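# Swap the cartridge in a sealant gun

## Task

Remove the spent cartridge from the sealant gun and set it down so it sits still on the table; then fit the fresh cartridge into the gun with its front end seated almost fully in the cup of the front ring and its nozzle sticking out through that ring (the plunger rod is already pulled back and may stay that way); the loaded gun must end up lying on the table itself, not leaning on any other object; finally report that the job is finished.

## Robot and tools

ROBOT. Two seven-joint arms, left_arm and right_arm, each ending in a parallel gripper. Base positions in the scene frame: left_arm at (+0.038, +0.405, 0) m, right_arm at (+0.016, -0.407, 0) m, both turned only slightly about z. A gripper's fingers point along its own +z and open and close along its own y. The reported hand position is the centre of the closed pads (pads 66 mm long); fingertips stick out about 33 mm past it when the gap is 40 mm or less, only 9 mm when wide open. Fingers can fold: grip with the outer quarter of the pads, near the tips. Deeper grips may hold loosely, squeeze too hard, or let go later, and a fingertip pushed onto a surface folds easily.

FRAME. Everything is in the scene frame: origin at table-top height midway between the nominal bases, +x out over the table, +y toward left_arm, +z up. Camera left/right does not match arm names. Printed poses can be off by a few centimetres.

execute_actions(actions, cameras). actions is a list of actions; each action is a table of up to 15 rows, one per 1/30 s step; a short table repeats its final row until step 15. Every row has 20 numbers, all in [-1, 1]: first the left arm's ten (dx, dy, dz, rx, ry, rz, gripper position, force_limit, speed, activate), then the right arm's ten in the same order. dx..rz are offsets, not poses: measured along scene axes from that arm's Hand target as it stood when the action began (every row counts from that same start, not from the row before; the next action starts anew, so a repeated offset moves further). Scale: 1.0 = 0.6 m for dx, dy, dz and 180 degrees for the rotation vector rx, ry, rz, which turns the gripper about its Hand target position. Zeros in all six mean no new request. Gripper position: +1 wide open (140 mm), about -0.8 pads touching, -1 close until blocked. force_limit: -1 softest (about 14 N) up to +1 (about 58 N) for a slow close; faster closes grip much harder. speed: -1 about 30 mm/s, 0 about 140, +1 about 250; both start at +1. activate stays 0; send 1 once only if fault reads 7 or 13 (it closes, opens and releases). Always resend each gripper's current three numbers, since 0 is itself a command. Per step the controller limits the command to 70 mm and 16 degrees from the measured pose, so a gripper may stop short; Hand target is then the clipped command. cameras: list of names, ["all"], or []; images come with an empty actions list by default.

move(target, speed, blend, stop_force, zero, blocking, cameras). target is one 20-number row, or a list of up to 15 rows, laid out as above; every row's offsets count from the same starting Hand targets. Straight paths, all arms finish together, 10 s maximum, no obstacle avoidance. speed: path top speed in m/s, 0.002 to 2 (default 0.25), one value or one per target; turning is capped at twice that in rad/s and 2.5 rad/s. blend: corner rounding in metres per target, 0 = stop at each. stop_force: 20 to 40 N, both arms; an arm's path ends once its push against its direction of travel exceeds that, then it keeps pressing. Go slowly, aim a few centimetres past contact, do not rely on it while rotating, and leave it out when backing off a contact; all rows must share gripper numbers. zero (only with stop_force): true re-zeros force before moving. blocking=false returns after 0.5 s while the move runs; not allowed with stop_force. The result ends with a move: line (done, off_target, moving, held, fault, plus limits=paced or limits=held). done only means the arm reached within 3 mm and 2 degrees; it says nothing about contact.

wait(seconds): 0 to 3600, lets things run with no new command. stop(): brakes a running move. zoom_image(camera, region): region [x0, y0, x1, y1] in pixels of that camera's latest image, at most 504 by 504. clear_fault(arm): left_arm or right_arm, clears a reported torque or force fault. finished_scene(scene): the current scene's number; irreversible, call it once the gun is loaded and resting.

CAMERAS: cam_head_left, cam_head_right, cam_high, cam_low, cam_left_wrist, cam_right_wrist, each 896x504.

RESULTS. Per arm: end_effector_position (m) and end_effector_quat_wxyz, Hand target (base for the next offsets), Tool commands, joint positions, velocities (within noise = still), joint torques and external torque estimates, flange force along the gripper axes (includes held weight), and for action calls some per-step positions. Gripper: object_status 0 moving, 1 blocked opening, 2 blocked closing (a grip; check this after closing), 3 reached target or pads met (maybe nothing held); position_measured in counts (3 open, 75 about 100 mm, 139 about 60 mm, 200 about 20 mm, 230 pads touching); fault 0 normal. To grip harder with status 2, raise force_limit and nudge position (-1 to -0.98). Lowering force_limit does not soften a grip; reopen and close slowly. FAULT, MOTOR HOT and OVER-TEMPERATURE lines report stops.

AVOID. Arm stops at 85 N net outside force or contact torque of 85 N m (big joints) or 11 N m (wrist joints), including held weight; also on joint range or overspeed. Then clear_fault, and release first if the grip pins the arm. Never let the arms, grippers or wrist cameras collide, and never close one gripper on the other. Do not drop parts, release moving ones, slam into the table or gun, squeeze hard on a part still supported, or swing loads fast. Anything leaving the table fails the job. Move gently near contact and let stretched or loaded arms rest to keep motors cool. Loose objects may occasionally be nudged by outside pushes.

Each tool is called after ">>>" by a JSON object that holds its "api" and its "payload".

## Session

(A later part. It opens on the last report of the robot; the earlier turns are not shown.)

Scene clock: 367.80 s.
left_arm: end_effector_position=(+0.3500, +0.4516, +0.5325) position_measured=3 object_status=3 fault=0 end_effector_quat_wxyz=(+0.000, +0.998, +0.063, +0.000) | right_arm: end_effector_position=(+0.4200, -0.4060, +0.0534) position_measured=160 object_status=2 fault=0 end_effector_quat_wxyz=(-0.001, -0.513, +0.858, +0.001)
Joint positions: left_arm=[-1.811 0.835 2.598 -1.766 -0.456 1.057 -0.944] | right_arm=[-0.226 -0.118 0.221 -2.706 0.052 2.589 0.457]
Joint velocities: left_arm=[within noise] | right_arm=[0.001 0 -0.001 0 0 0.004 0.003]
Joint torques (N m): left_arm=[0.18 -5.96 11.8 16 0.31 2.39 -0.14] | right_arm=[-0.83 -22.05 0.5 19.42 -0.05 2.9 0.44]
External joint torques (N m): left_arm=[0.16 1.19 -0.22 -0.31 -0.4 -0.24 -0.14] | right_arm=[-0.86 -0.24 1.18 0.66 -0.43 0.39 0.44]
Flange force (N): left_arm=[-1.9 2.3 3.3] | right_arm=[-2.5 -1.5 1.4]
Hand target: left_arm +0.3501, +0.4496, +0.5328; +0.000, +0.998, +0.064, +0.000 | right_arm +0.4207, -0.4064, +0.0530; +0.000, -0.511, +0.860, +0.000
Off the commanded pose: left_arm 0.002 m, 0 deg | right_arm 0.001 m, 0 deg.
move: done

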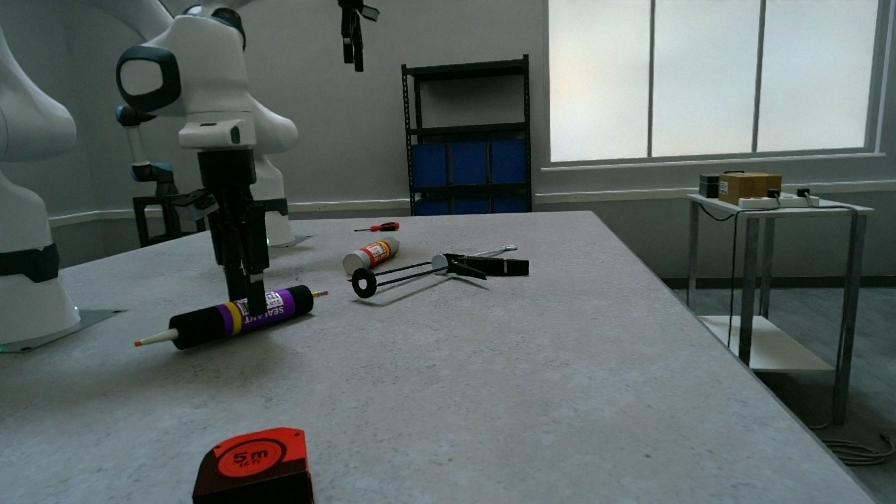

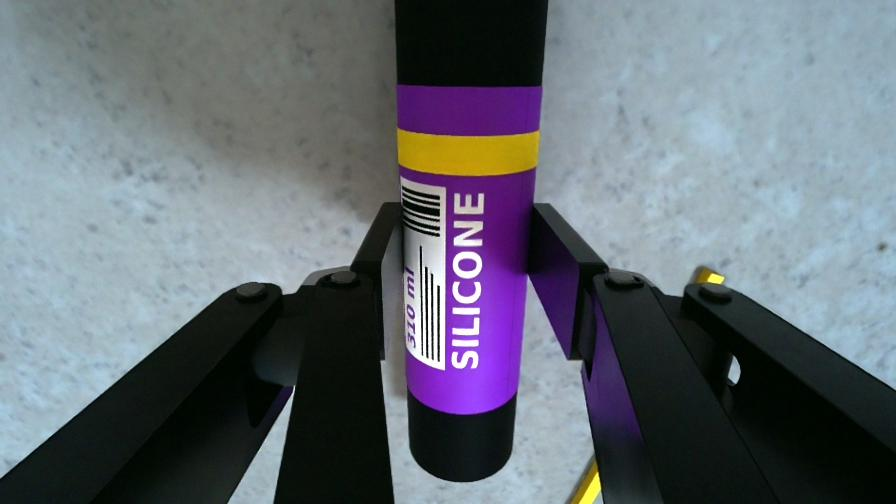

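>>> {"api": "move", "payload": {"target": [0,0,0,0,0,0,1,1,1,0, 0,0,-0.006,0,0,0,-1,-0.5,-1,0], "speed": 0.03, "cameras": ["cam_low","cam_right_wrist"]}}

>>> {"api": "zoom_image", "payload": {"camera": "cam_low", "region": [140, 270, 340, 360]}}

Scene clock: 372.03 s.
left_arm: end_effector_position=(+0.3500, +0.4516, +0.5325) position_measured=3 object_status=3 fault=0 end_effector_quat_wxyz=(+0.000, +0.998, +0.063, +0.000) | right_arm: end_effector_position=(+0.4206, -0.4060, +0.0502) position_measured=160 object_status=2 fault=0 end_effector_quat_wxyz=(+0.000, -0.513, +0.858, +0.001)
Joint positions: left_arm=[-1.811 0.835 2.598 -1.766 -0.456 1.057 -0.944] | right_arm=[-0.226 -0.107 0.221 -2.707 0.049 2.601 0.46]
Joint velocities: left_arm=[within noise] | right_arm=[0 0.003 -0.001 -0.002 -0.001 0.003 0.002]
Joint torques (N m): left_arm=[0.18 -5.92 11.81 15.98 0.33 2.38 -0.16] | right_arm=[-0.71 -22.05 0.48 18.88 -0.07 2.82 0.32]
External joint torques (N m): left_arm=[0.2 1.13 -0.28 -0.44 -0.38 -0.27 -0.16] | right_arm=[-0.72 0.05 1.14 0.19 -0.45 0.29 0.32]
Flange force (N): left_arm=[-1.9 2.2 3.6] | right_arm=[-2.0 -0.9 2.0]
Hand target: left_arm +0.3501, +0.4496, +0.5328; +0.000, +0.998, +0.064, +0.000 | right_arm +0.4207, -0.4064, +0.0494; +0.000, -0.511, +0.860, +0.000
Off the commanded pose: left_arm 0.002 m, 0 deg | right_arm 0.001 m, 0 deg.
move: done

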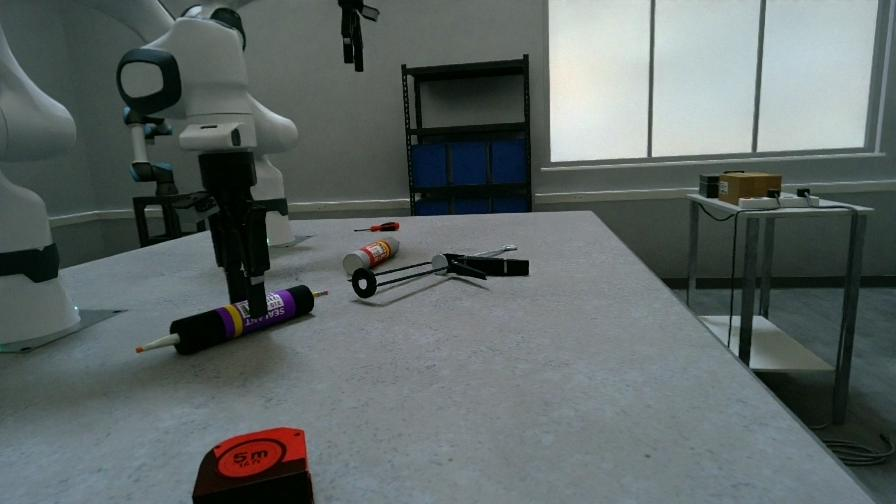

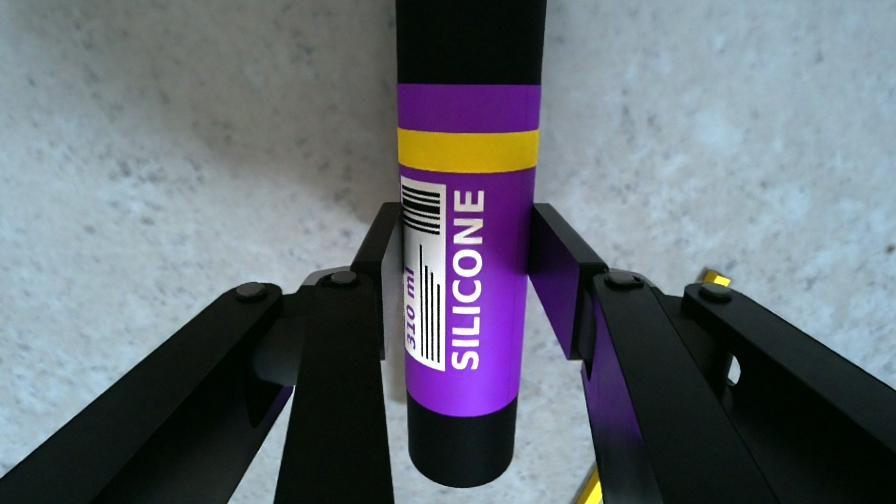

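Scaled by 2.520 from the camera's image (finer frame: 1280x720).

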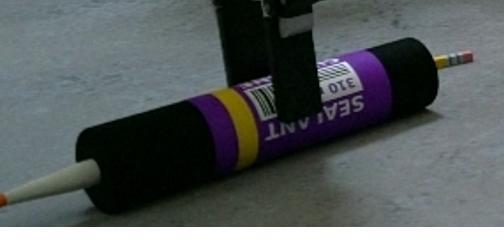

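>>> {"api": "move", "payload": {"target": [0,0,0,0,0,0,1,1,1,0, 0,0,-0.003,0,0,0,-1,-0.5,-1,0], "speed": 0.03}}

>>> {"api": "move", "payload": {"target": [[0,0,0,0,0,0,1,1,1,0, 0,0,0,0,0,0,0,-0.5,-1,0],[0,0,0,0,0,0,1,1,1,0, 0,0,0.25,0,0,0,0,-0.5,-1,0]], "speed": [0.05,0.12], "cameras": ["cam_low","cam_right_wrist","cam_head_left"]}}

Scene clock: 377.13 s.
left_arm: end_effector_position=(+0.3500, +0.4516, +0.5325) position_measured=3 object_status=3 fault=0 end_effector_quat_wxyz=(+0.000, +0.998, +0.063, +0.000) | right_arm: end_effector_position=(+0.4224, -0.4061, +0.0500) position_measured=160 object_status=2 fault=0 end_effector_quat_wxyz=(+0.002, -0.513, +0.858, -0.001)
Joint positions: left_arm=[-1.811 0.835 2.598 -1.766 -0.456 1.057 -0.944] | right_arm=[-0.226 -0.105 0.221 -2.707 0.047 2.608 0.461]
Joint velocities: left_arm=[within noise] | right_arm=[-0.001 0.001 0.001 0 -0.001 0.004 0.001]
Joint torques (N m): left_arm=[0.17 -5.95 11.84 15.94 0.32 2.38 -0.18] | right_arm=[-0.82 -20.22 0.4 18.05 -0.04 2.7 0.39]
External joint torques (N m): left_arm=[0.23 1 -0.25 -0.53 -0.39 -0.27 -0.18] | right_arm=[-0.8 1.84 1.07 -0.53 -0.42 0.17 0.39]
Flange force (N): left_arm=[-1.8 2.1 3.7] | right_arm=[-3.2 -3.3 7.2]
Hand target: left_arm +0.3501, +0.4496, +0.5328; +0.000, +0.998, +0.064, +0.000 | right_arm +0.4207, -0.4064, +0.0476; +0.000, -0.511, +0.860, +0.000
Off the commanded pose: left_arm 0.002 m, 0 deg | right_arm 0.003 m, 0 deg.
move: done

Scene clock: 380.13 s.
left_arm: end_effector_position=(+0.3500, +0.4516, +0.5325) position_measured=3 object_status=3 fault=0 end_effector_quat_wxyz=(+0.000, +0.998, +0.063, +0.000) | right_arm: end_effector_position=(+0.4213, -0.4068, +0.1969) position_measured=129 object_status=3 fault=0 end_effector_quat_wxyz=(+0.001, -0.507, +0.862, -0.001)
Joint positions: left_arm=[-1.811 0.835 2.598 -1.766 -0.456 1.057 -0.944] | right_arm=[-0.2 -0.416 0.179 -2.556 0.085 2.146 0.439]
Joint velocities: left_arm=[within noise] | right_arm=[-0.001 0.001 -0.001 0 0 -0.005 0.002]
Joint torques (N m): left_arm=[0.19 -5.92 11.85 15.97 0.33 2.39 -0.19] | right_arm=[0.11 -17.43 -1.72 24.64 0.73 2.56 -0.15]
External joint torques (N m): left_arm=[0.17 1.19 -0.27 -0.41 -0.39 -0.25 -0.19] | right_arm=[0.08 -0.96 0.49 0.97 0.11 0.04 -0.15]
Flange force (N): left_arm=[-2.0 2.3 3.6] | right_arm=[-0.4 0.7 -2.6]
Hand target: left_arm +0.3501, +0.4496, +0.5328; +0.000, +0.998, +0.064, +0.000 | right_arm +0.4207, -0.4064, +0.1976; +0.000, -0.511, +0.860, +0.000
Off the commanded pose: left_arm 0.002 m, 0 deg | right_arm 0.001 m, 0 deg.
move: done
Images, in order (width x height): cam_head_left 896x504, cam_low 896x504, cam_right_wrist 896x504.

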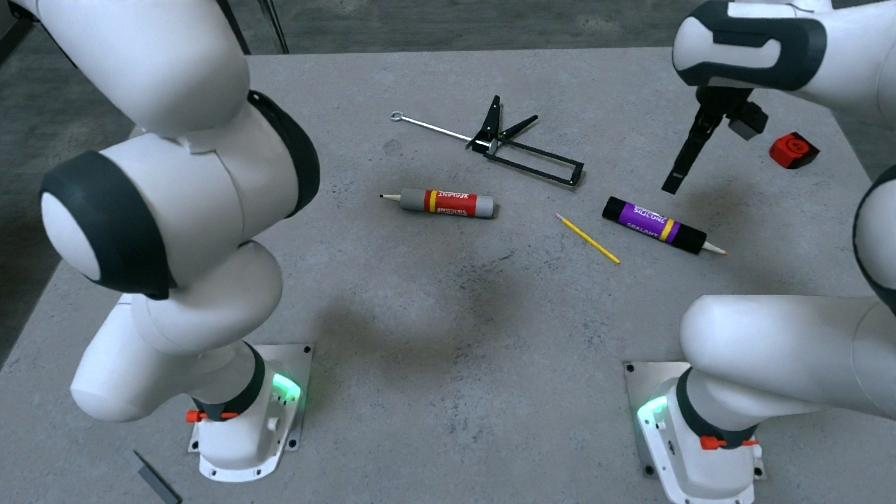

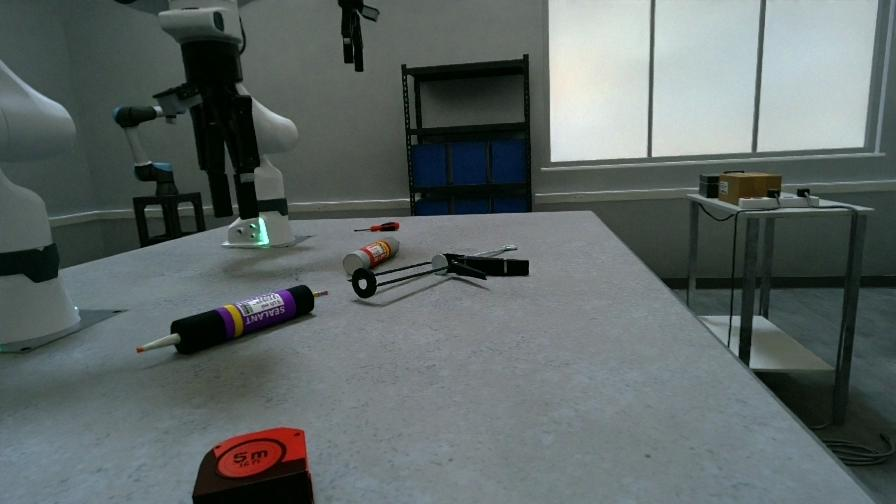

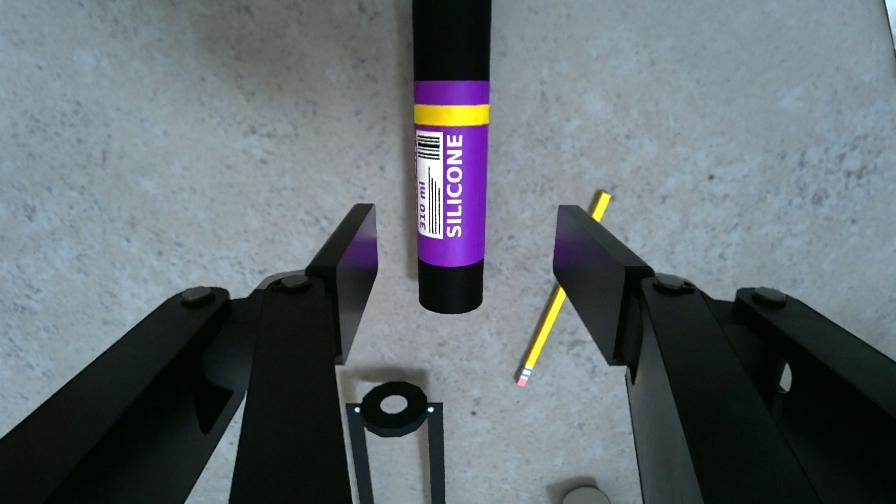

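>>> {"api": "move", "payload": {"target": [0,0,0,0,0,0,1,1,1,0, 0.139,0.78,0.03,0,0,0.119,0.2,-0.5,1,0], "speed": 0.3, "cameras": ["cam_low","cam_right_wrist","cam_head_left","cam_high"]}}

>>> {"api": "zoom_image", "payload": {"camera": "cam_high", "region": [310, 180, 540, 400]}}

Scene clock: 397.53 s.
left_arm: end_effector_position=(+0.3500, +0.4516, +0.5325) position_measured=3 object_status=3 fault=0 end_effector_quat_wxyz=(+0.000, +0.998, +0.063, +0.000) | right_arm: end_effector_position=(+0.5048, +0.0620, +0.2161) position_measured=104 object_status=3 fault=0 end_effector_quat_wxyz=(+0.002, -0.665, +0.747, +0.000)
Joint positions: left_arm=[-1.811 0.835 2.598 -1.766 -0.456 1.057 -0.944] | right_arm=[0.302 0.458 0.557 -1.52 -0.251 1.91 1.026]
Joint velocities: left_arm=[within noise] | right_arm=[0.001 0 0.001 0 -0.001 0 0.007]
Joint torques (N m): left_arm=[0.16 -5.91 11.95 15.95 0.31 2.4 -0.21] | right_arm=[0.17 -42.85 8.16 24.98 0.8 2.51 0.54]
External joint torques (N m): left_arm=[0.23 1.09 -0.04 -0.47 -0.39 -0.24 -0.21] | right_arm=[0.2 -0.78 0.49 1.05 0.08 0.03 0.54]
Flange force (N): left_arm=[-2.3 2.1 3.6] | right_arm=[-3.0 -0.9 -2.2]
Hand target: left_arm +0.3501, +0.4496, +0.5328; +0.000, +0.998, +0.064, +0.000 | right_arm +0.5041, +0.0616, +0.2156; +0.000, -0.661, +0.750, +0.000
Off the commanded pose: left_arm 0.002 m, 0 deg | right_arm 0.001 m, 1 deg.
move: done
Images, in order (width x height): cam_head_left 896x504, cam_high 896x504, cam_low 896x504, cam_right_wrist 896x504.

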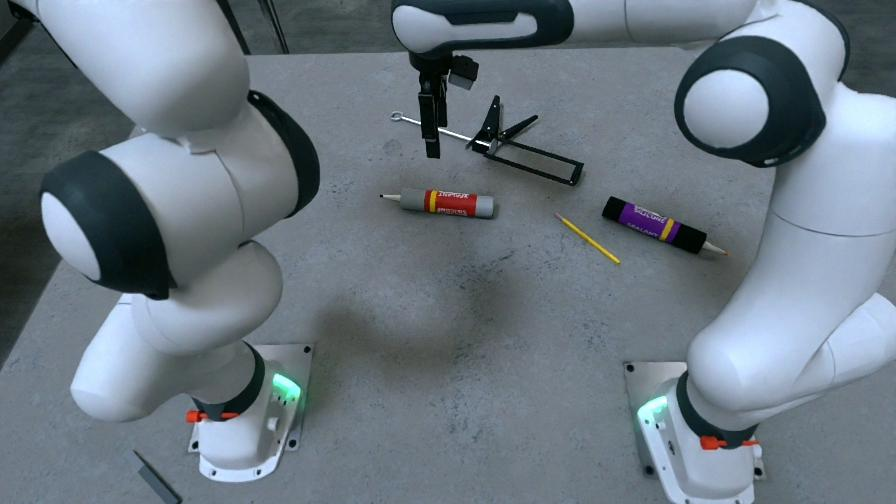

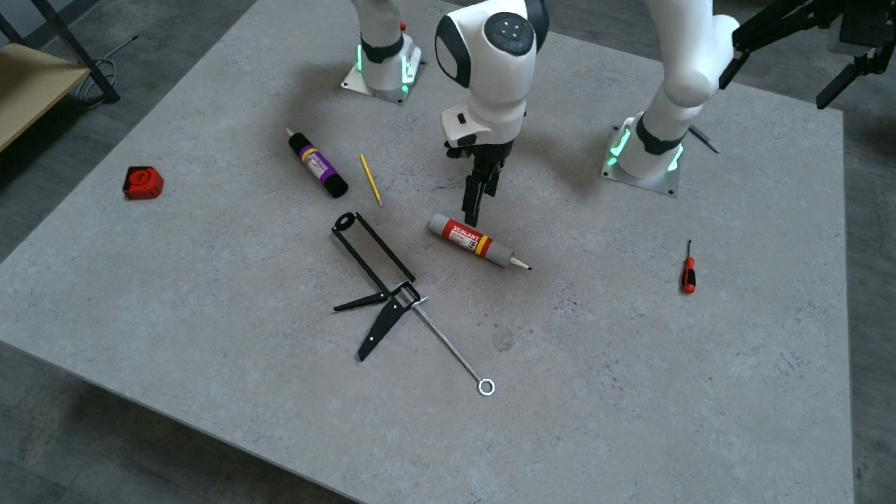

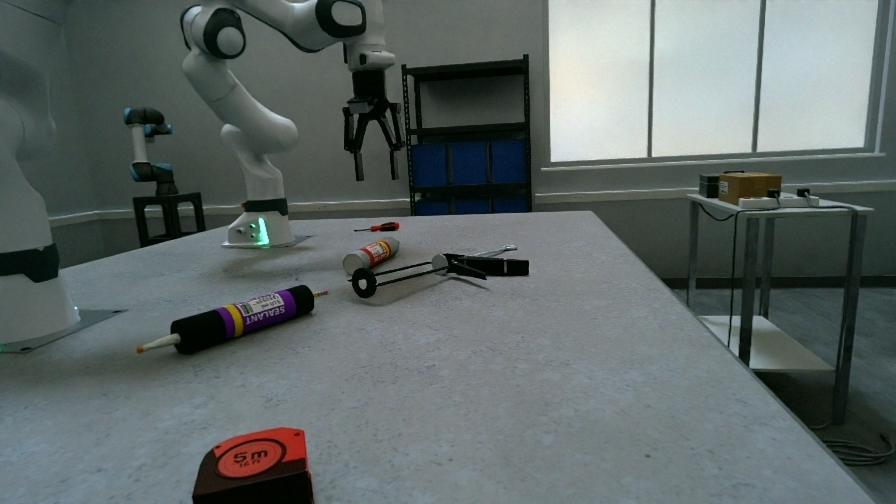

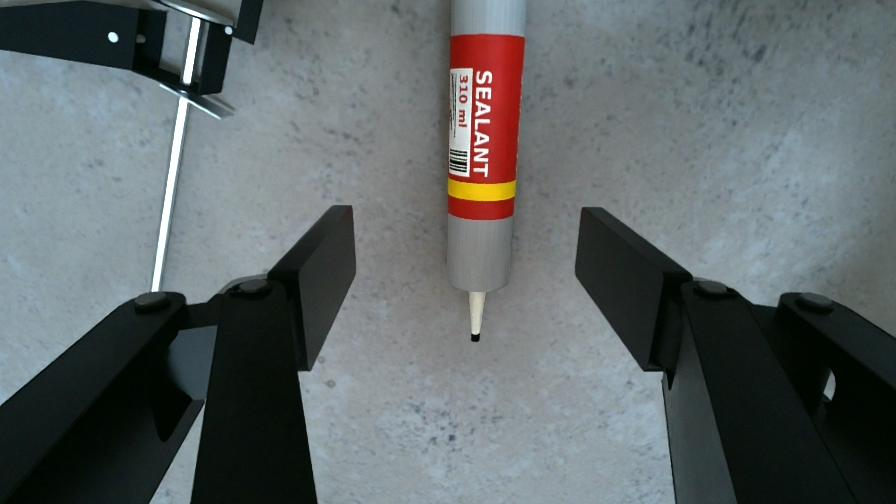

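Scaled by 2.191 from the camera's image (finer frame: 1280x720).

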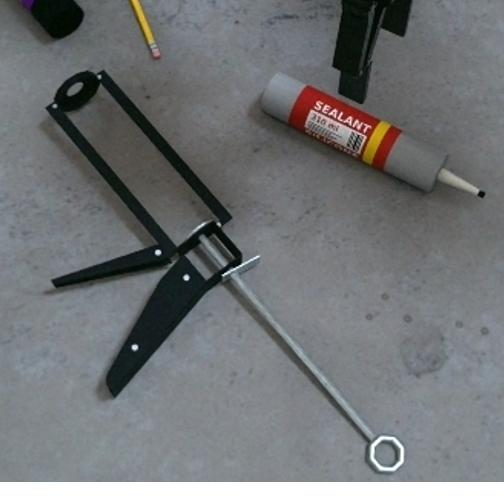

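>>> {"api": "move", "payload": {"target": [0,0,0,0,0,0,1,1,1,0, -0.0278,0.0455,-0.193,0,0,0,-0.03,-0.5,1,0], "speed": 0.2, "cameras": ["cam_right_wrist"]}}

Scene clock: 422.63 s.
left_arm: end_effector_position=(+0.3500, +0.4516, +0.5325) position_measured=3 object_status=3 fault=0 end_effector_quat_wxyz=(+0.000, +0.998, +0.063, +0.000) | right_arm: end_effector_position=(+0.4859, +0.0874, +0.0979) position_measured=132 object_status=3 fault=0 end_effector_quat_wxyz=(-0.003, -0.665, +0.747, +0.001)
Joint positions: left_arm=[-1.811 0.835 2.598 -1.766 -0.456 1.057 -0.944] | right_arm=[0.379 0.593 0.504 -1.622 -0.321 2.125 1.114]
Joint velocities: left_arm=[within noise] | right_arm=[0 0 0 -0.002 0 0.002 0.006]
Joint torques (N m): left_arm=[0.16 -5.92 11.85 15.95 0.33 2.38 -0.13] | right_arm=[0.19 -47.35 9.75 23.68 0.73 2.84 0.44]
External joint torques (N m): left_arm=[0.2 1.11 -0.19 -0.46 -0.38 -0.26 -0.13] | right_arm=[0.13 -2.14 0.52 1.04 0.07 0.37 0.44]
Flange force (N): left_arm=[-2.1 2.1 3.7] | right_arm=[1.3 2.0 -2.8]
Hand target: left_arm +0.3501, +0.4496, +0.5328; +0.000, +0.998, +0.064, +0.000 | right_arm +0.4874, +0.0889, +0.0998; +0.000, -0.661, +0.750, +0.000
Off the commanded pose: left_arm 0.002 m, 0 deg | right_arm 0.003 m, 1 deg.
move: done

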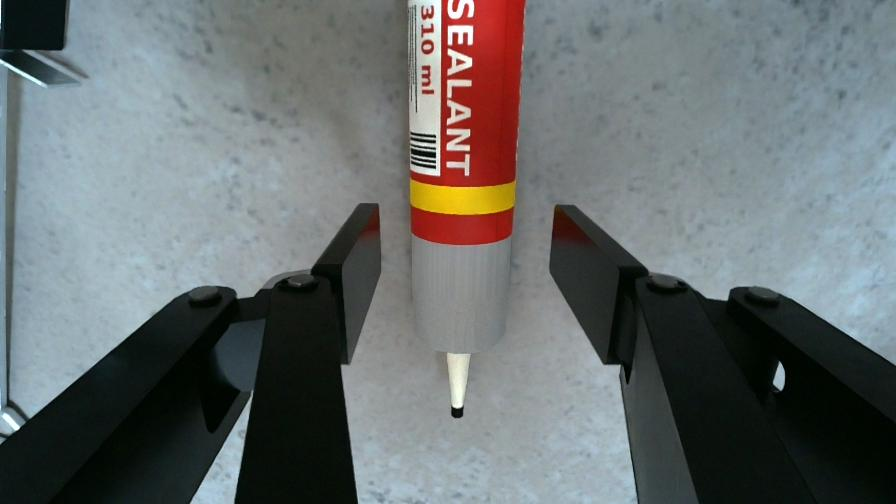

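>>> {"api": "move", "payload": {"target": [0,0,0,0,0,0,1,1,1,0, 0,0,-0.075,0,0,0,-0.03,-0.3,1,0], "speed": 0.1, "cameras": ["cam_right_wrist","cam_low","cam_head_left"]}}

>>> {"api": "zoom_image", "payload": {"camera": "cam_low", "region": [320, 200, 470, 300]}}

>>> {"api": "zoom_image", "payload": {"camera": "cam_head_left", "region": [360, 130, 510, 240]}}

Scene clock: 432.47 s.
left_arm: end_effector_position=(+0.3500, +0.4516, +0.5325) position_measured=3 object_status=3 fault=0 end_effector_quat_wxyz=(+0.000, +0.998, +0.063, +0.000) | right_arm: end_effector_position=(+0.4860, +0.0876, +0.0536) position_measured=132 object_status=3 fault=0 end_effector_quat_wxyz=(-0.003, -0.664, +0.748, +0.001)
Joint positions: left_arm=[-1.811 0.835 2.598 -1.766 -0.456 1.057 -0.944] | right_arm=[0.4 0.652 0.472 -1.644 -0.347 2.205 1.131]
Joint velocities: left_arm=[within noise] | right_arm=[0 0 -0.003 0 0 0.005 0.003]
Joint torques (N m): left_arm=[0.16 -5.91 11.89 15.97 0.31 2.39 -0.26] | right_arm=[0.14 -48.02 10.36 22.73 0.54 2.83 0.36]
External joint torques (N m): left_arm=[0.2 1.13 -0.12 -0.41 -0.39 -0.24 -0.26] | right_arm=[0.29 -1.65 0.98 0.8 -0.08 0.37 0.36]
Flange force (N): left_arm=[-2.1 2.3 3.5] | right_arm=[0.8 1.9 -2.3]
Hand target: left_arm +0.3501, +0.4496, +0.5328; +0.000, +0.998, +0.064, +0.000 | right_arm +0.4874, +0.0889, +0.0548; +0.000, -0.661, +0.750, +0.000
Off the commanded pose: left_arm 0.002 m, 0 deg | right_arm 0.002 m, 1 deg.
move: done
Images, in order (width x height): cam_head_left 896x504, cam_low 896x504, cam_right_wrist 896x504.

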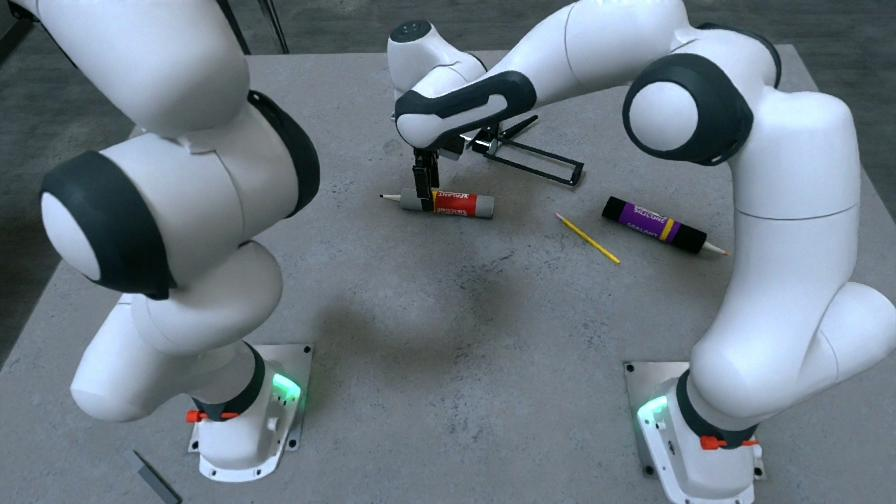

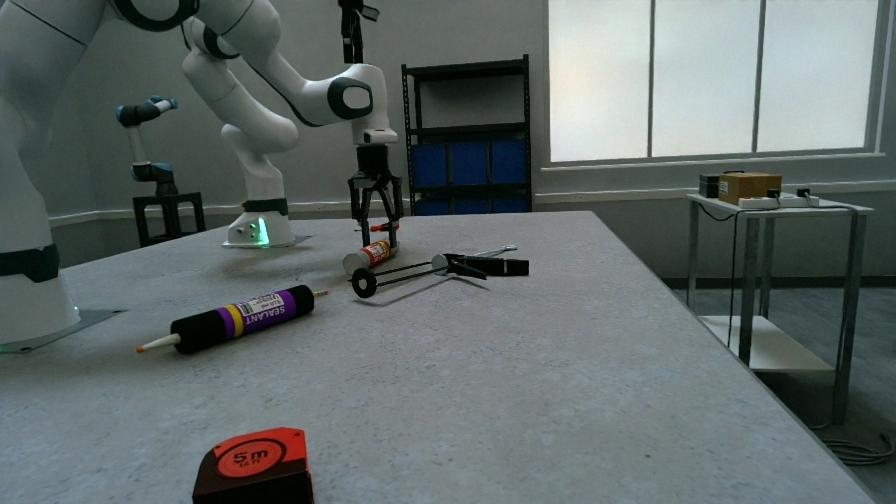

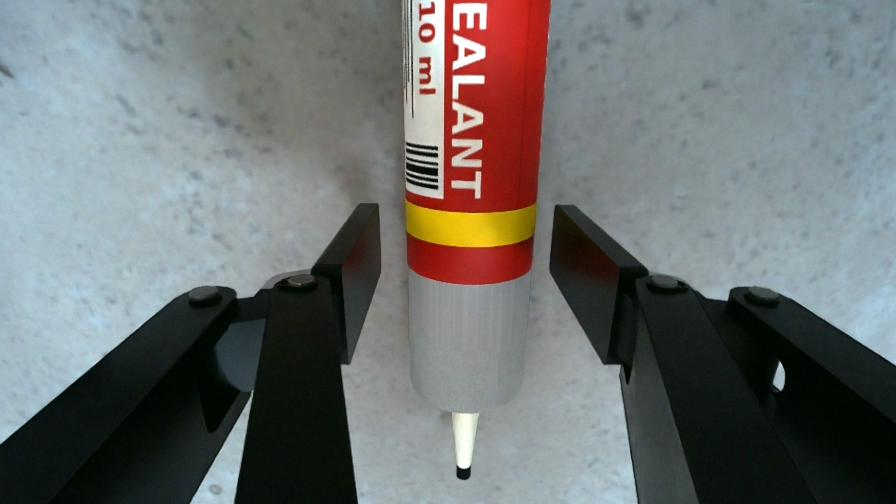

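Scaled by 3.360 from the camera's image (finer frame: 1280x720).

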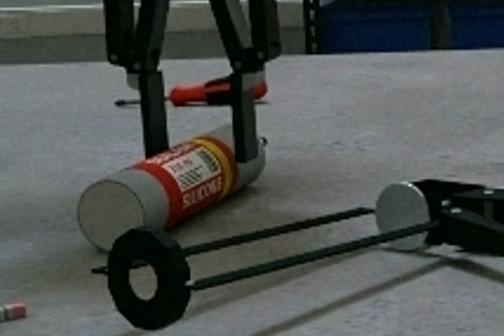

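Scaled by 3.360 from the camera's image (finer frame: 1280x720).

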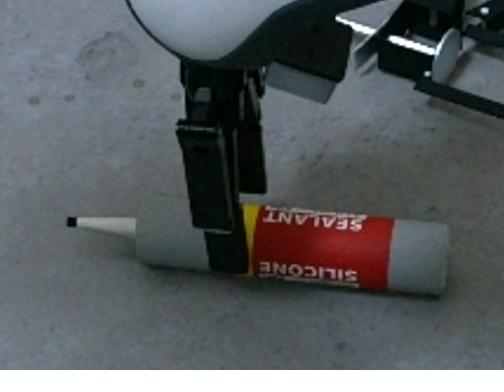

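>>> {"api": "move", "payload": {"target": [0,0,0,0,0,0,1,1,1,0, -0.0083,-0.0661,-0.008,0,0,0,-0.03,-0.3,1,0], "speed": 0.08, "cameras": ["cam_right_wrist","cam_low","cam_head_left"]}}

>>> {"api": "zoom_image", "payload": {"camera": "cam_low", "region": [320, 200, 470, 300]}}

>>> {"api": "zoom_image", "payload": {"camera": "cam_head_left", "region": [360, 130, 510, 240]}}

Scene clock: 448.13 s.
left_arm: end_effector_position=(+0.3500, +0.4516, +0.5325) position_measured=3 object_status=3 fault=0 end_effector_quat_wxyz=(+0.000, +0.998, +0.063, +0.000) | right_arm: end_effector_position=(+0.4814, +0.0486, +0.0490) position_measured=132 object_status=3 fault=0 end_effector_quat_wxyz=(-0.002, -0.658, +0.753, +0.000)
Joint positions: left_arm=[-1.811 0.835 2.598 -1.766 -0.456 1.057 -0.944] | right_arm=[0.321 0.572 0.492 -1.794 -0.342 2.276 1.12]
Joint velocities: left_arm=[within noise] | right_arm=[-0.003 0 0.002 0 0 0.003 -0.002]
Joint torques (N m): left_arm=[0.14 -5.9 11.89 15.92 0.31 2.39 -0.22] | right_arm=[-1.16 -45.13 9.71 21.4 0.58 2.82 -0.07]
External joint torques (N m): left_arm=[0.24 1.02 -0.07 -0.56 -0.39 -0.25 -0.22] | right_arm=[-1.15 -2.1 0.88 0.12 0 0.37 -0.07]
Flange force (N): left_arm=[-2.2 2.0 3.8] | right_arm=[7.2 3.6 -4.0]
Hand target: left_arm +0.3501, +0.4496, +0.5328; +0.000, +0.998, +0.064, +0.000 | right_arm +0.4824, +0.0493, +0.0500; +0.000, -0.661, +0.750, +0.000
Off the commanded pose: left_arm 0.002 m, 0 deg | right_arm 0.002 m, 1 deg.
move: done
Images, in order (width x height): cam_head_left 896x504, cam_low 896x504, cam_right_wrist 896x504.

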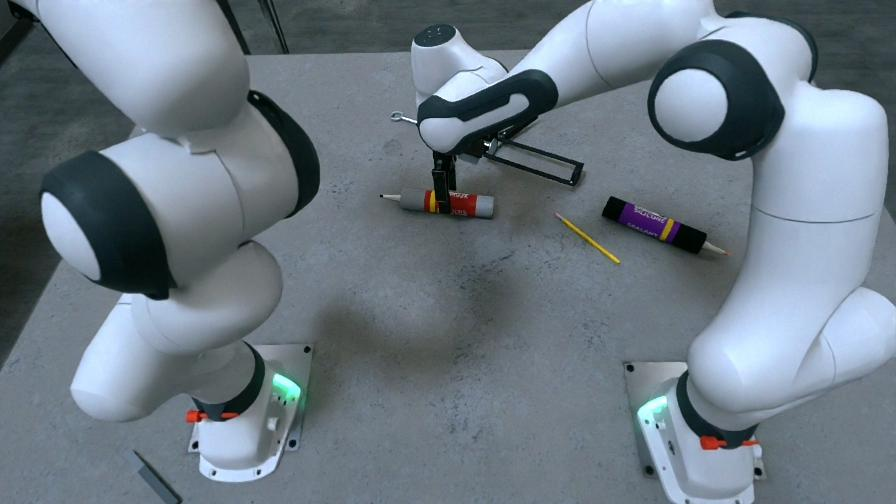

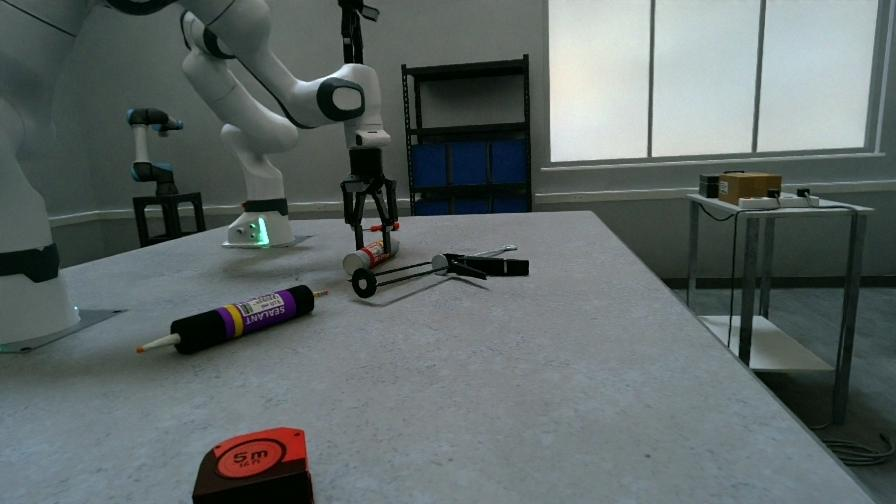

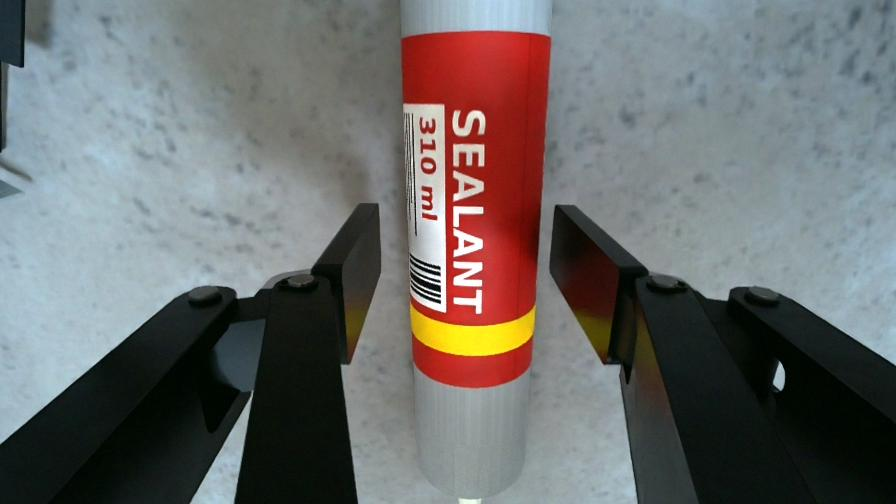

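Scaled by 3.360 from the camera's image (finer frame: 1280x720).

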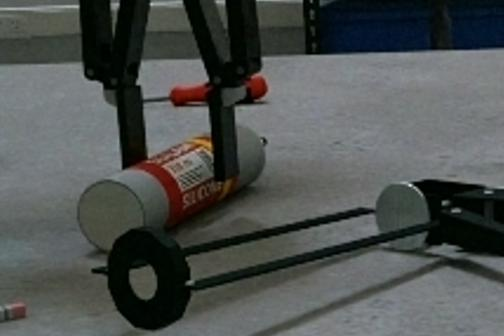

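Scaled by 3.360 from the camera's image (finer frame: 1280x720).

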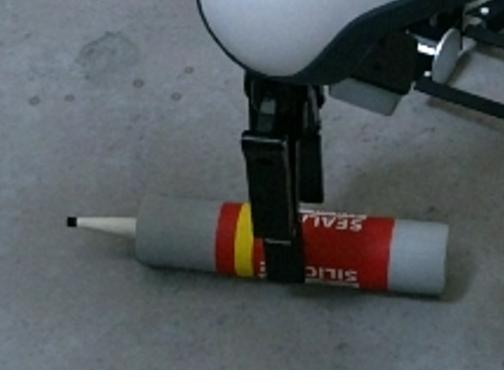

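>>> {"api": "move", "payload": {"target": [0,0,0,0,0,0,1,1,1,0, -0.001,0,-0.0045,0,0,0,-0.03,-0.3,-1,0], "speed": 0.05}}

>>> {"api": "execute_actions", "payload": {"actions": [[[0,0,0,0,0,0,1,1,1,0, 0,0,0,0,0,0,-1,-0.3,-1,0]],[[0,0,0,0,0,0,1,1,1,0, 0,0,0,0,0,0,-1,-0.3,-1,0]],[[0,0,0,0,0,0,1,1,1,0, 0,0,0,0,0,0,-1,-0.3,-1,0]]], "cameras": ["cam_right_wrist","cam_low"]}}

>>> {"api": "zoom_image", "payload": {"camera": "cam_low", "region": [320, 200, 470, 300]}}

Scene clock: 463.47 s.
left_arm: end_effector_position=(+0.3500, +0.4516, +0.5325) position_measured=3 object_status=3 fault=0 end_effector_quat_wxyz=(+0.000, +0.998, +0.063, +0.000) | right_arm: end_effector_position=(+0.4814, +0.0492, +0.0482) position_measured=132 object_status=3 fault=0 end_effector_quat_wxyz=(-0.001, -0.659, +0.752, +0.000)
Joint positions: left_arm=[-1.811 0.835 2.598 -1.766 -0.456 1.057 -0.944] | right_arm=[0.321 0.573 0.492 -1.797 -0.343 2.282 1.119]
Joint torques (N m): left_arm=[0.22 -5.9 11.82 15.93 0.34 2.39 -0.21] | right_arm=[-0.39 -43.98 9.87 21.4 0.21 2.79 -0.02]
External joint torques (N m): left_arm=[0.34 1 -0.14 -0.56 -0.36 -0.25 -0.21] | right_arm=[-0.18 -0.92 1.16 0.09 -0.37 0.34 -0.02]
Flange force (N): left_arm=[-1.9 1.9 3.7] | right_arm=[2.7 2.1 -1.5]
Hand target: left_arm +0.3501, +0.4496, +0.5328; +0.000, +0.998, +0.064, +0.000 | right_arm +0.4818, +0.0493, +0.0473; +0.000, -0.661, +0.750, +0.000
Off the commanded pose: left_arm 0.002 m, 0 deg | right_arm 0.001 m, 0 deg.
move: done

Scene clock: 465.17 s.
left_arm: end_effector_position=(+0.3500, +0.4516, +0.5325) position_measured=3 object_status=3 fault=0 end_effector_quat_wxyz=(+0.000, +0.998, +0.063, +0.000) | right_arm: end_effector_position=(+0.4815, +0.0493, +0.0482) position_measured=159 object_status=2 fault=0 end_effector_quat_wxyz=(-0.001, -0.659, +0.752, +0.000)
Joint positions: left_arm=[-1.811 0.835 2.598 -1.766 -0.456 1.057 -0.944] | right_arm=[0.321 0.572 0.492 -1.797 -0.344 2.282 1.119]
Joint torques (N m): left_arm=[0.16 -5.91 11.81 15.93 0.32 2.39 -0.15] | right_arm=[-0.5 -43.15 9.59 21.19 0.31 2.78 -0.07]
External joint torques (N m): left_arm=[0.18 1.17 -0.21 -0.43 -0.39 -0.25 -0.15] | right_arm=[-0.61 0.09 0.59 -0.18 -0.28 0.3 -0.07]
External joint torques at the end of the 1st action: left_arm=[0.26 1.12 -0.24 -0.46 -0.4 -0.27 -0.19] | right_arm=[-0.15 -1.06 1.34 0.27 -0.15 0.22 -0.02]
External joint torques at the end of the 2nd action: left_arm=[0.14 1.18 -0.23 -0.41 -0.39 -0.25 -0.17] | right_arm=[-0.44 -0.45 0.82 0 -0.26 0.34 -0.02]
Flange force (N): left_arm=[-2.1 2.2 3.7] | right_arm=[2.1 0.7 0.2]
Flange force at the end of the 1st action (N): left_arm=[-1.9 2.2 3.6] | right_arm=[2.3 1.8 -2.3]
Flange force at the end of the 2nd action (N): left_arm=[-2.1 2.3 3.6] | right_arm=[2.4 1.4 -0.7]
Hand target: left_arm +0.3501, +0.4496, +0.5328; +0.000, +0.998, +0.064, +0.000 | right_arm +0.4818, +0.0493, +0.0473; +0.000, -0.661, +0.750, +0.000
Off the commanded pose: left_arm 0.002 m, 0 deg | right_arm 0.001 m, 0 deg.
Step readings (end_effector_position of left_arm | right_arm; steps 1 to 15: 1st action; 16 to 30: 2nd action; 31 to 45: 3rd action):
0: (+0.3500, +0.4516, +0.5325) | (+0.4814, +0.0492, +0.0482)
1: (+0.3500, +0.4516, +0.5325) | (+0.4814, +0.0492, +0.0482)
2: (+0.3500, +0.4516, +0.5325) | (+0.4814, +0.0492, +0.0482)
4: (+0.3500, +0.4516, +0.5325) | (+0.4814, +0.0492, +0.0482)
8: (+0.3500, +0.4516, +0.5325) | (+0.4814, +0.0493, +0.0482)
15: (+0.3500, +0.4516, +0.5325) | (+0.4815, +0.0492, +0.0482)
16: (+0.3500, +0.4516, +0.5325) | (+0.4815, +0.0492, +0.0481)
17: (+0.3500, +0.4516, +0.5325) | (+0.4815, +0.0493, +0.0481)
19: (+0.3500, +0.4516, +0.5325) | (+0.4815, +0.0493, +0.0481)
23: (+0.3500, +0.4516, +0.5325) | (+0.4815, +0.0493, +0.0482)
30: (+0.3500, +0.4516, +0.5325) | (+0.4815, +0.0493, +0.0482)
31: (+0.3500, +0.4516, +0.5325) | (+0.4815, +0.0493, +0.0482)
32: (+0.3500, +0.4516, +0.5325) | (+0.4815, +0.0493, +0.0482)
34: (+0.3500, +0.4516, +0.5325) | (+0.4815, +0.0493, +0.0482)
38: (+0.3500, +0.4516, +0.5325) | (+0.4815, +0.0493, +0.0482)
45: (+0.3500, +0.4516, +0.5325) | (+0.4815, +0.0493, +0.0482)
Images, in order (width x height): cam_low 896x504, cam_right_wrist 896x504.

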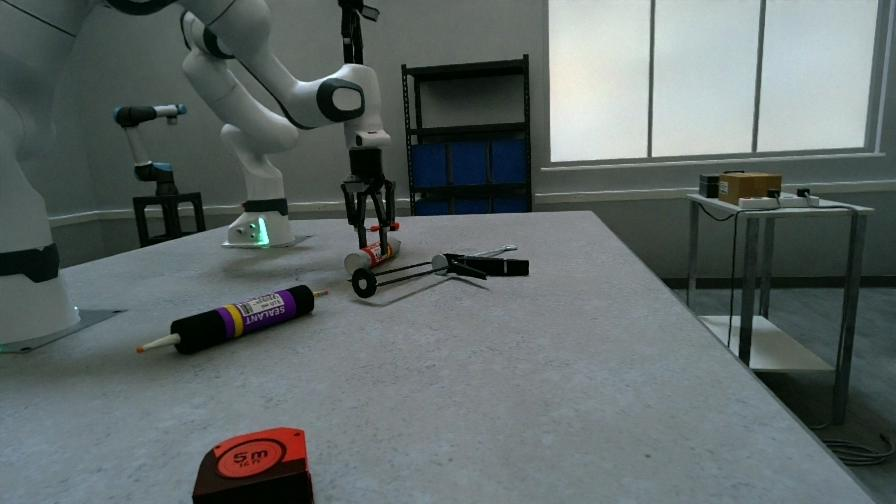

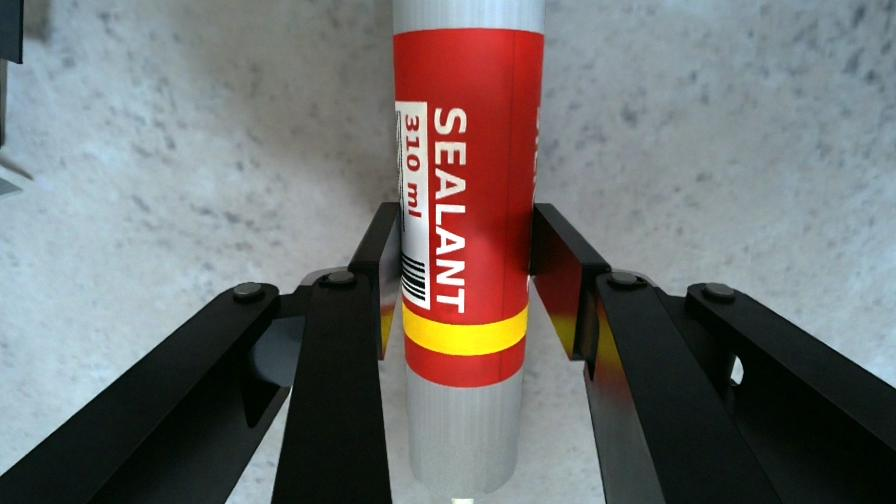

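Scaled by 3.360 from the camera's image (finer frame: 1280x720).

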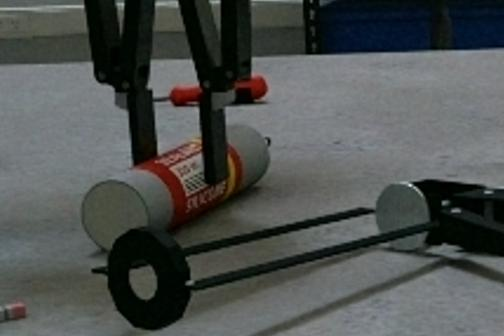

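>>> {"api": "move", "payload": {"target": [[0,0,0,0,0,0,1,1,1,0, 0,0,0.28,0,0,0,-1,-0.3,-1,0],[0,0,0,0,0,0,1,1,1,0, 0.265,-0.239,0.3,0,0,0.8817,-1,-0.3,-1,0]], "speed": [0.15,0.3], "blend": [0.03,0], "cameras": ["cam_low","cam_right_wrist","cam_head_left","cam_high"]}}

Scene clock: 486.50 s.
left_arm: end_effector_position=(+0.3500, +0.4516, +0.5325) position_measured=3 object_status=3 fault=0 end_effector_quat_wxyz=(+0.000, +0.998, +0.063, +0.000) | right_arm: end_effector_position=(+0.6401, -0.0951, +0.2244) position_measured=159 object_status=2 fault=0 end_effector_quat_wxyz=(-0.001, +0.862, +0.507, -0.002)
Joint positions: left_arm=[-1.811 0.835 2.598 -1.766 -0.456 1.057 -0.944] | right_arm=[-0.372 0.984 1.399 -1.32 -0.96 1.568 -1.725]
Joint velocities: left_arm=[within noise] | right_arm=[0 0 0 -0.001 0.001 -0.002 -0.007]
Joint torques (N m): left_arm=[0.19 -5.96 11.89 15.92 0.33 2.39 -0.2] | right_arm=[0.16 -43.23 28.23 15.83 0.58 2.9 -0.17]
External joint torques (N m): left_arm=[0.21 1.1 -0.13 -0.5 -0.38 -0.26 -0.2] | right_arm=[0.4 -2.72 3.8 1.99 -0.31 0.28 -0.17]
Flange force (N): left_arm=[-2.2 2.2 3.7] | right_arm=[2.1 1.2 -7.9]
Hand target: left_arm +0.3501, +0.4496, +0.5328; +0.000, +0.998, +0.064, +0.000 | right_arm +0.6408, -0.0941, +0.2273; +0.000, +0.859, +0.512, +0.000
Off the commanded pose: left_arm 0.002 m, 0 deg | right_arm 0.003 m, 1 deg.
move: done
Images, in order (width x height): cam_head_left 896x504, cam_high 896x504, cam_low 896x504, cam_right_wrist 896x504.

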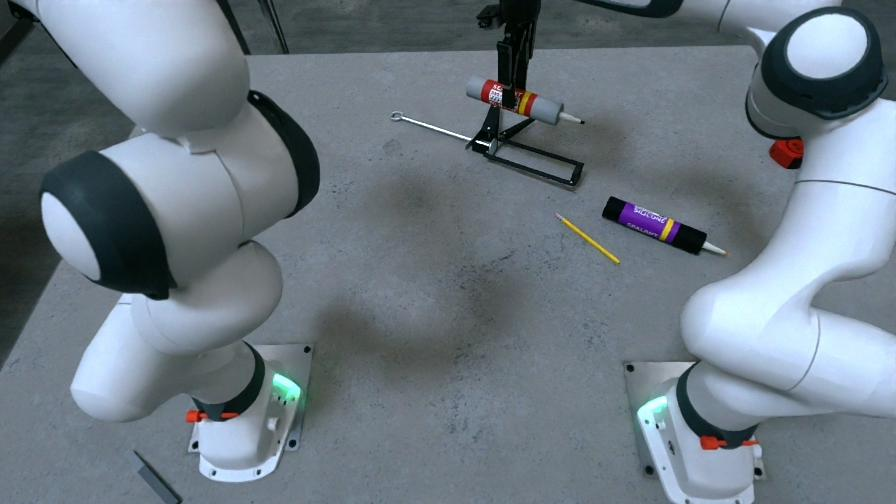

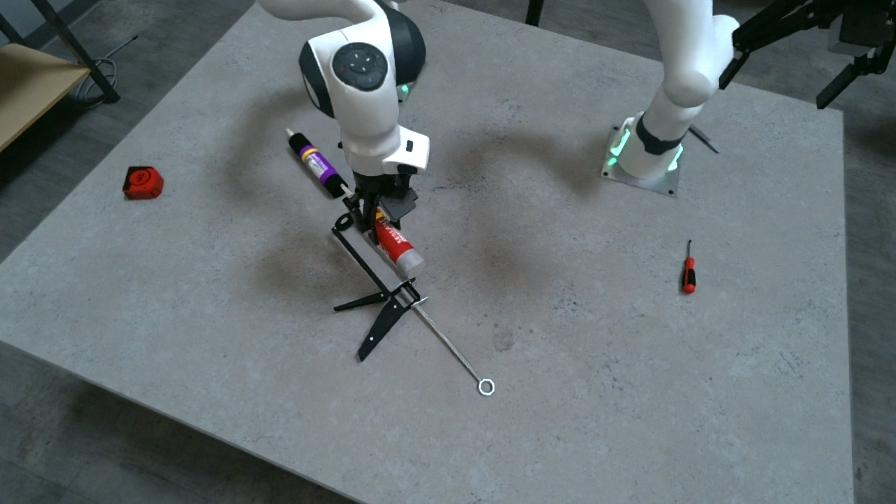

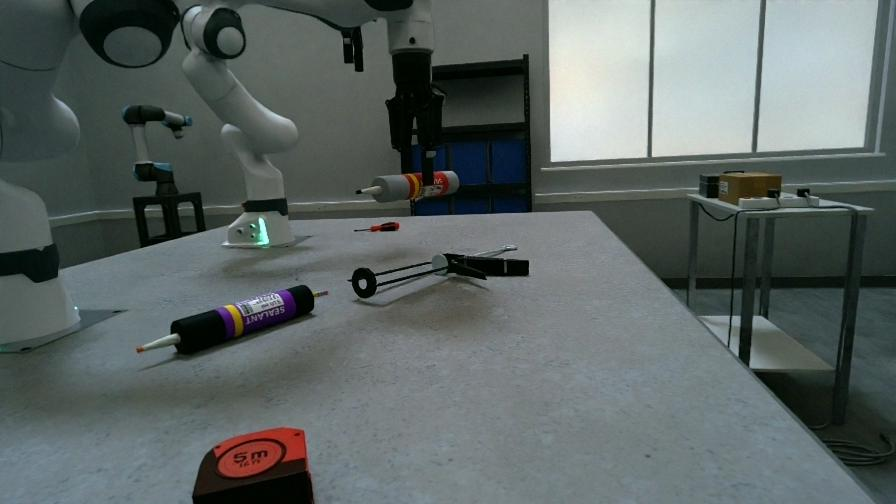

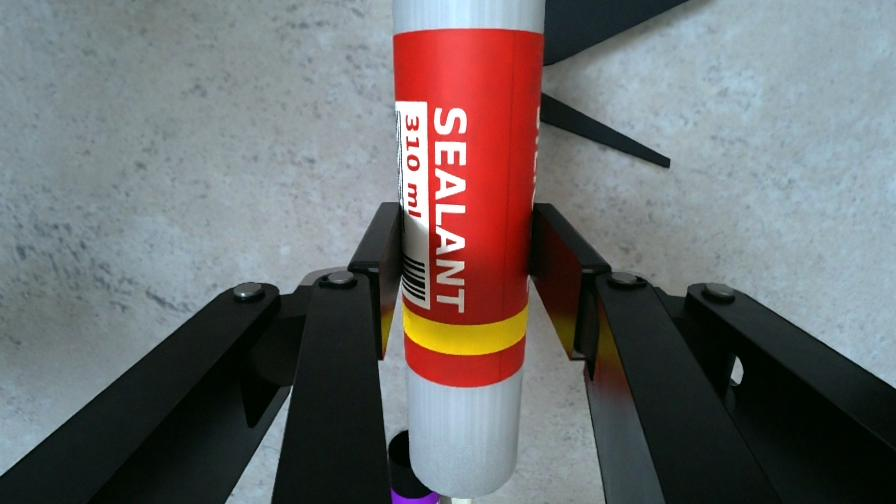

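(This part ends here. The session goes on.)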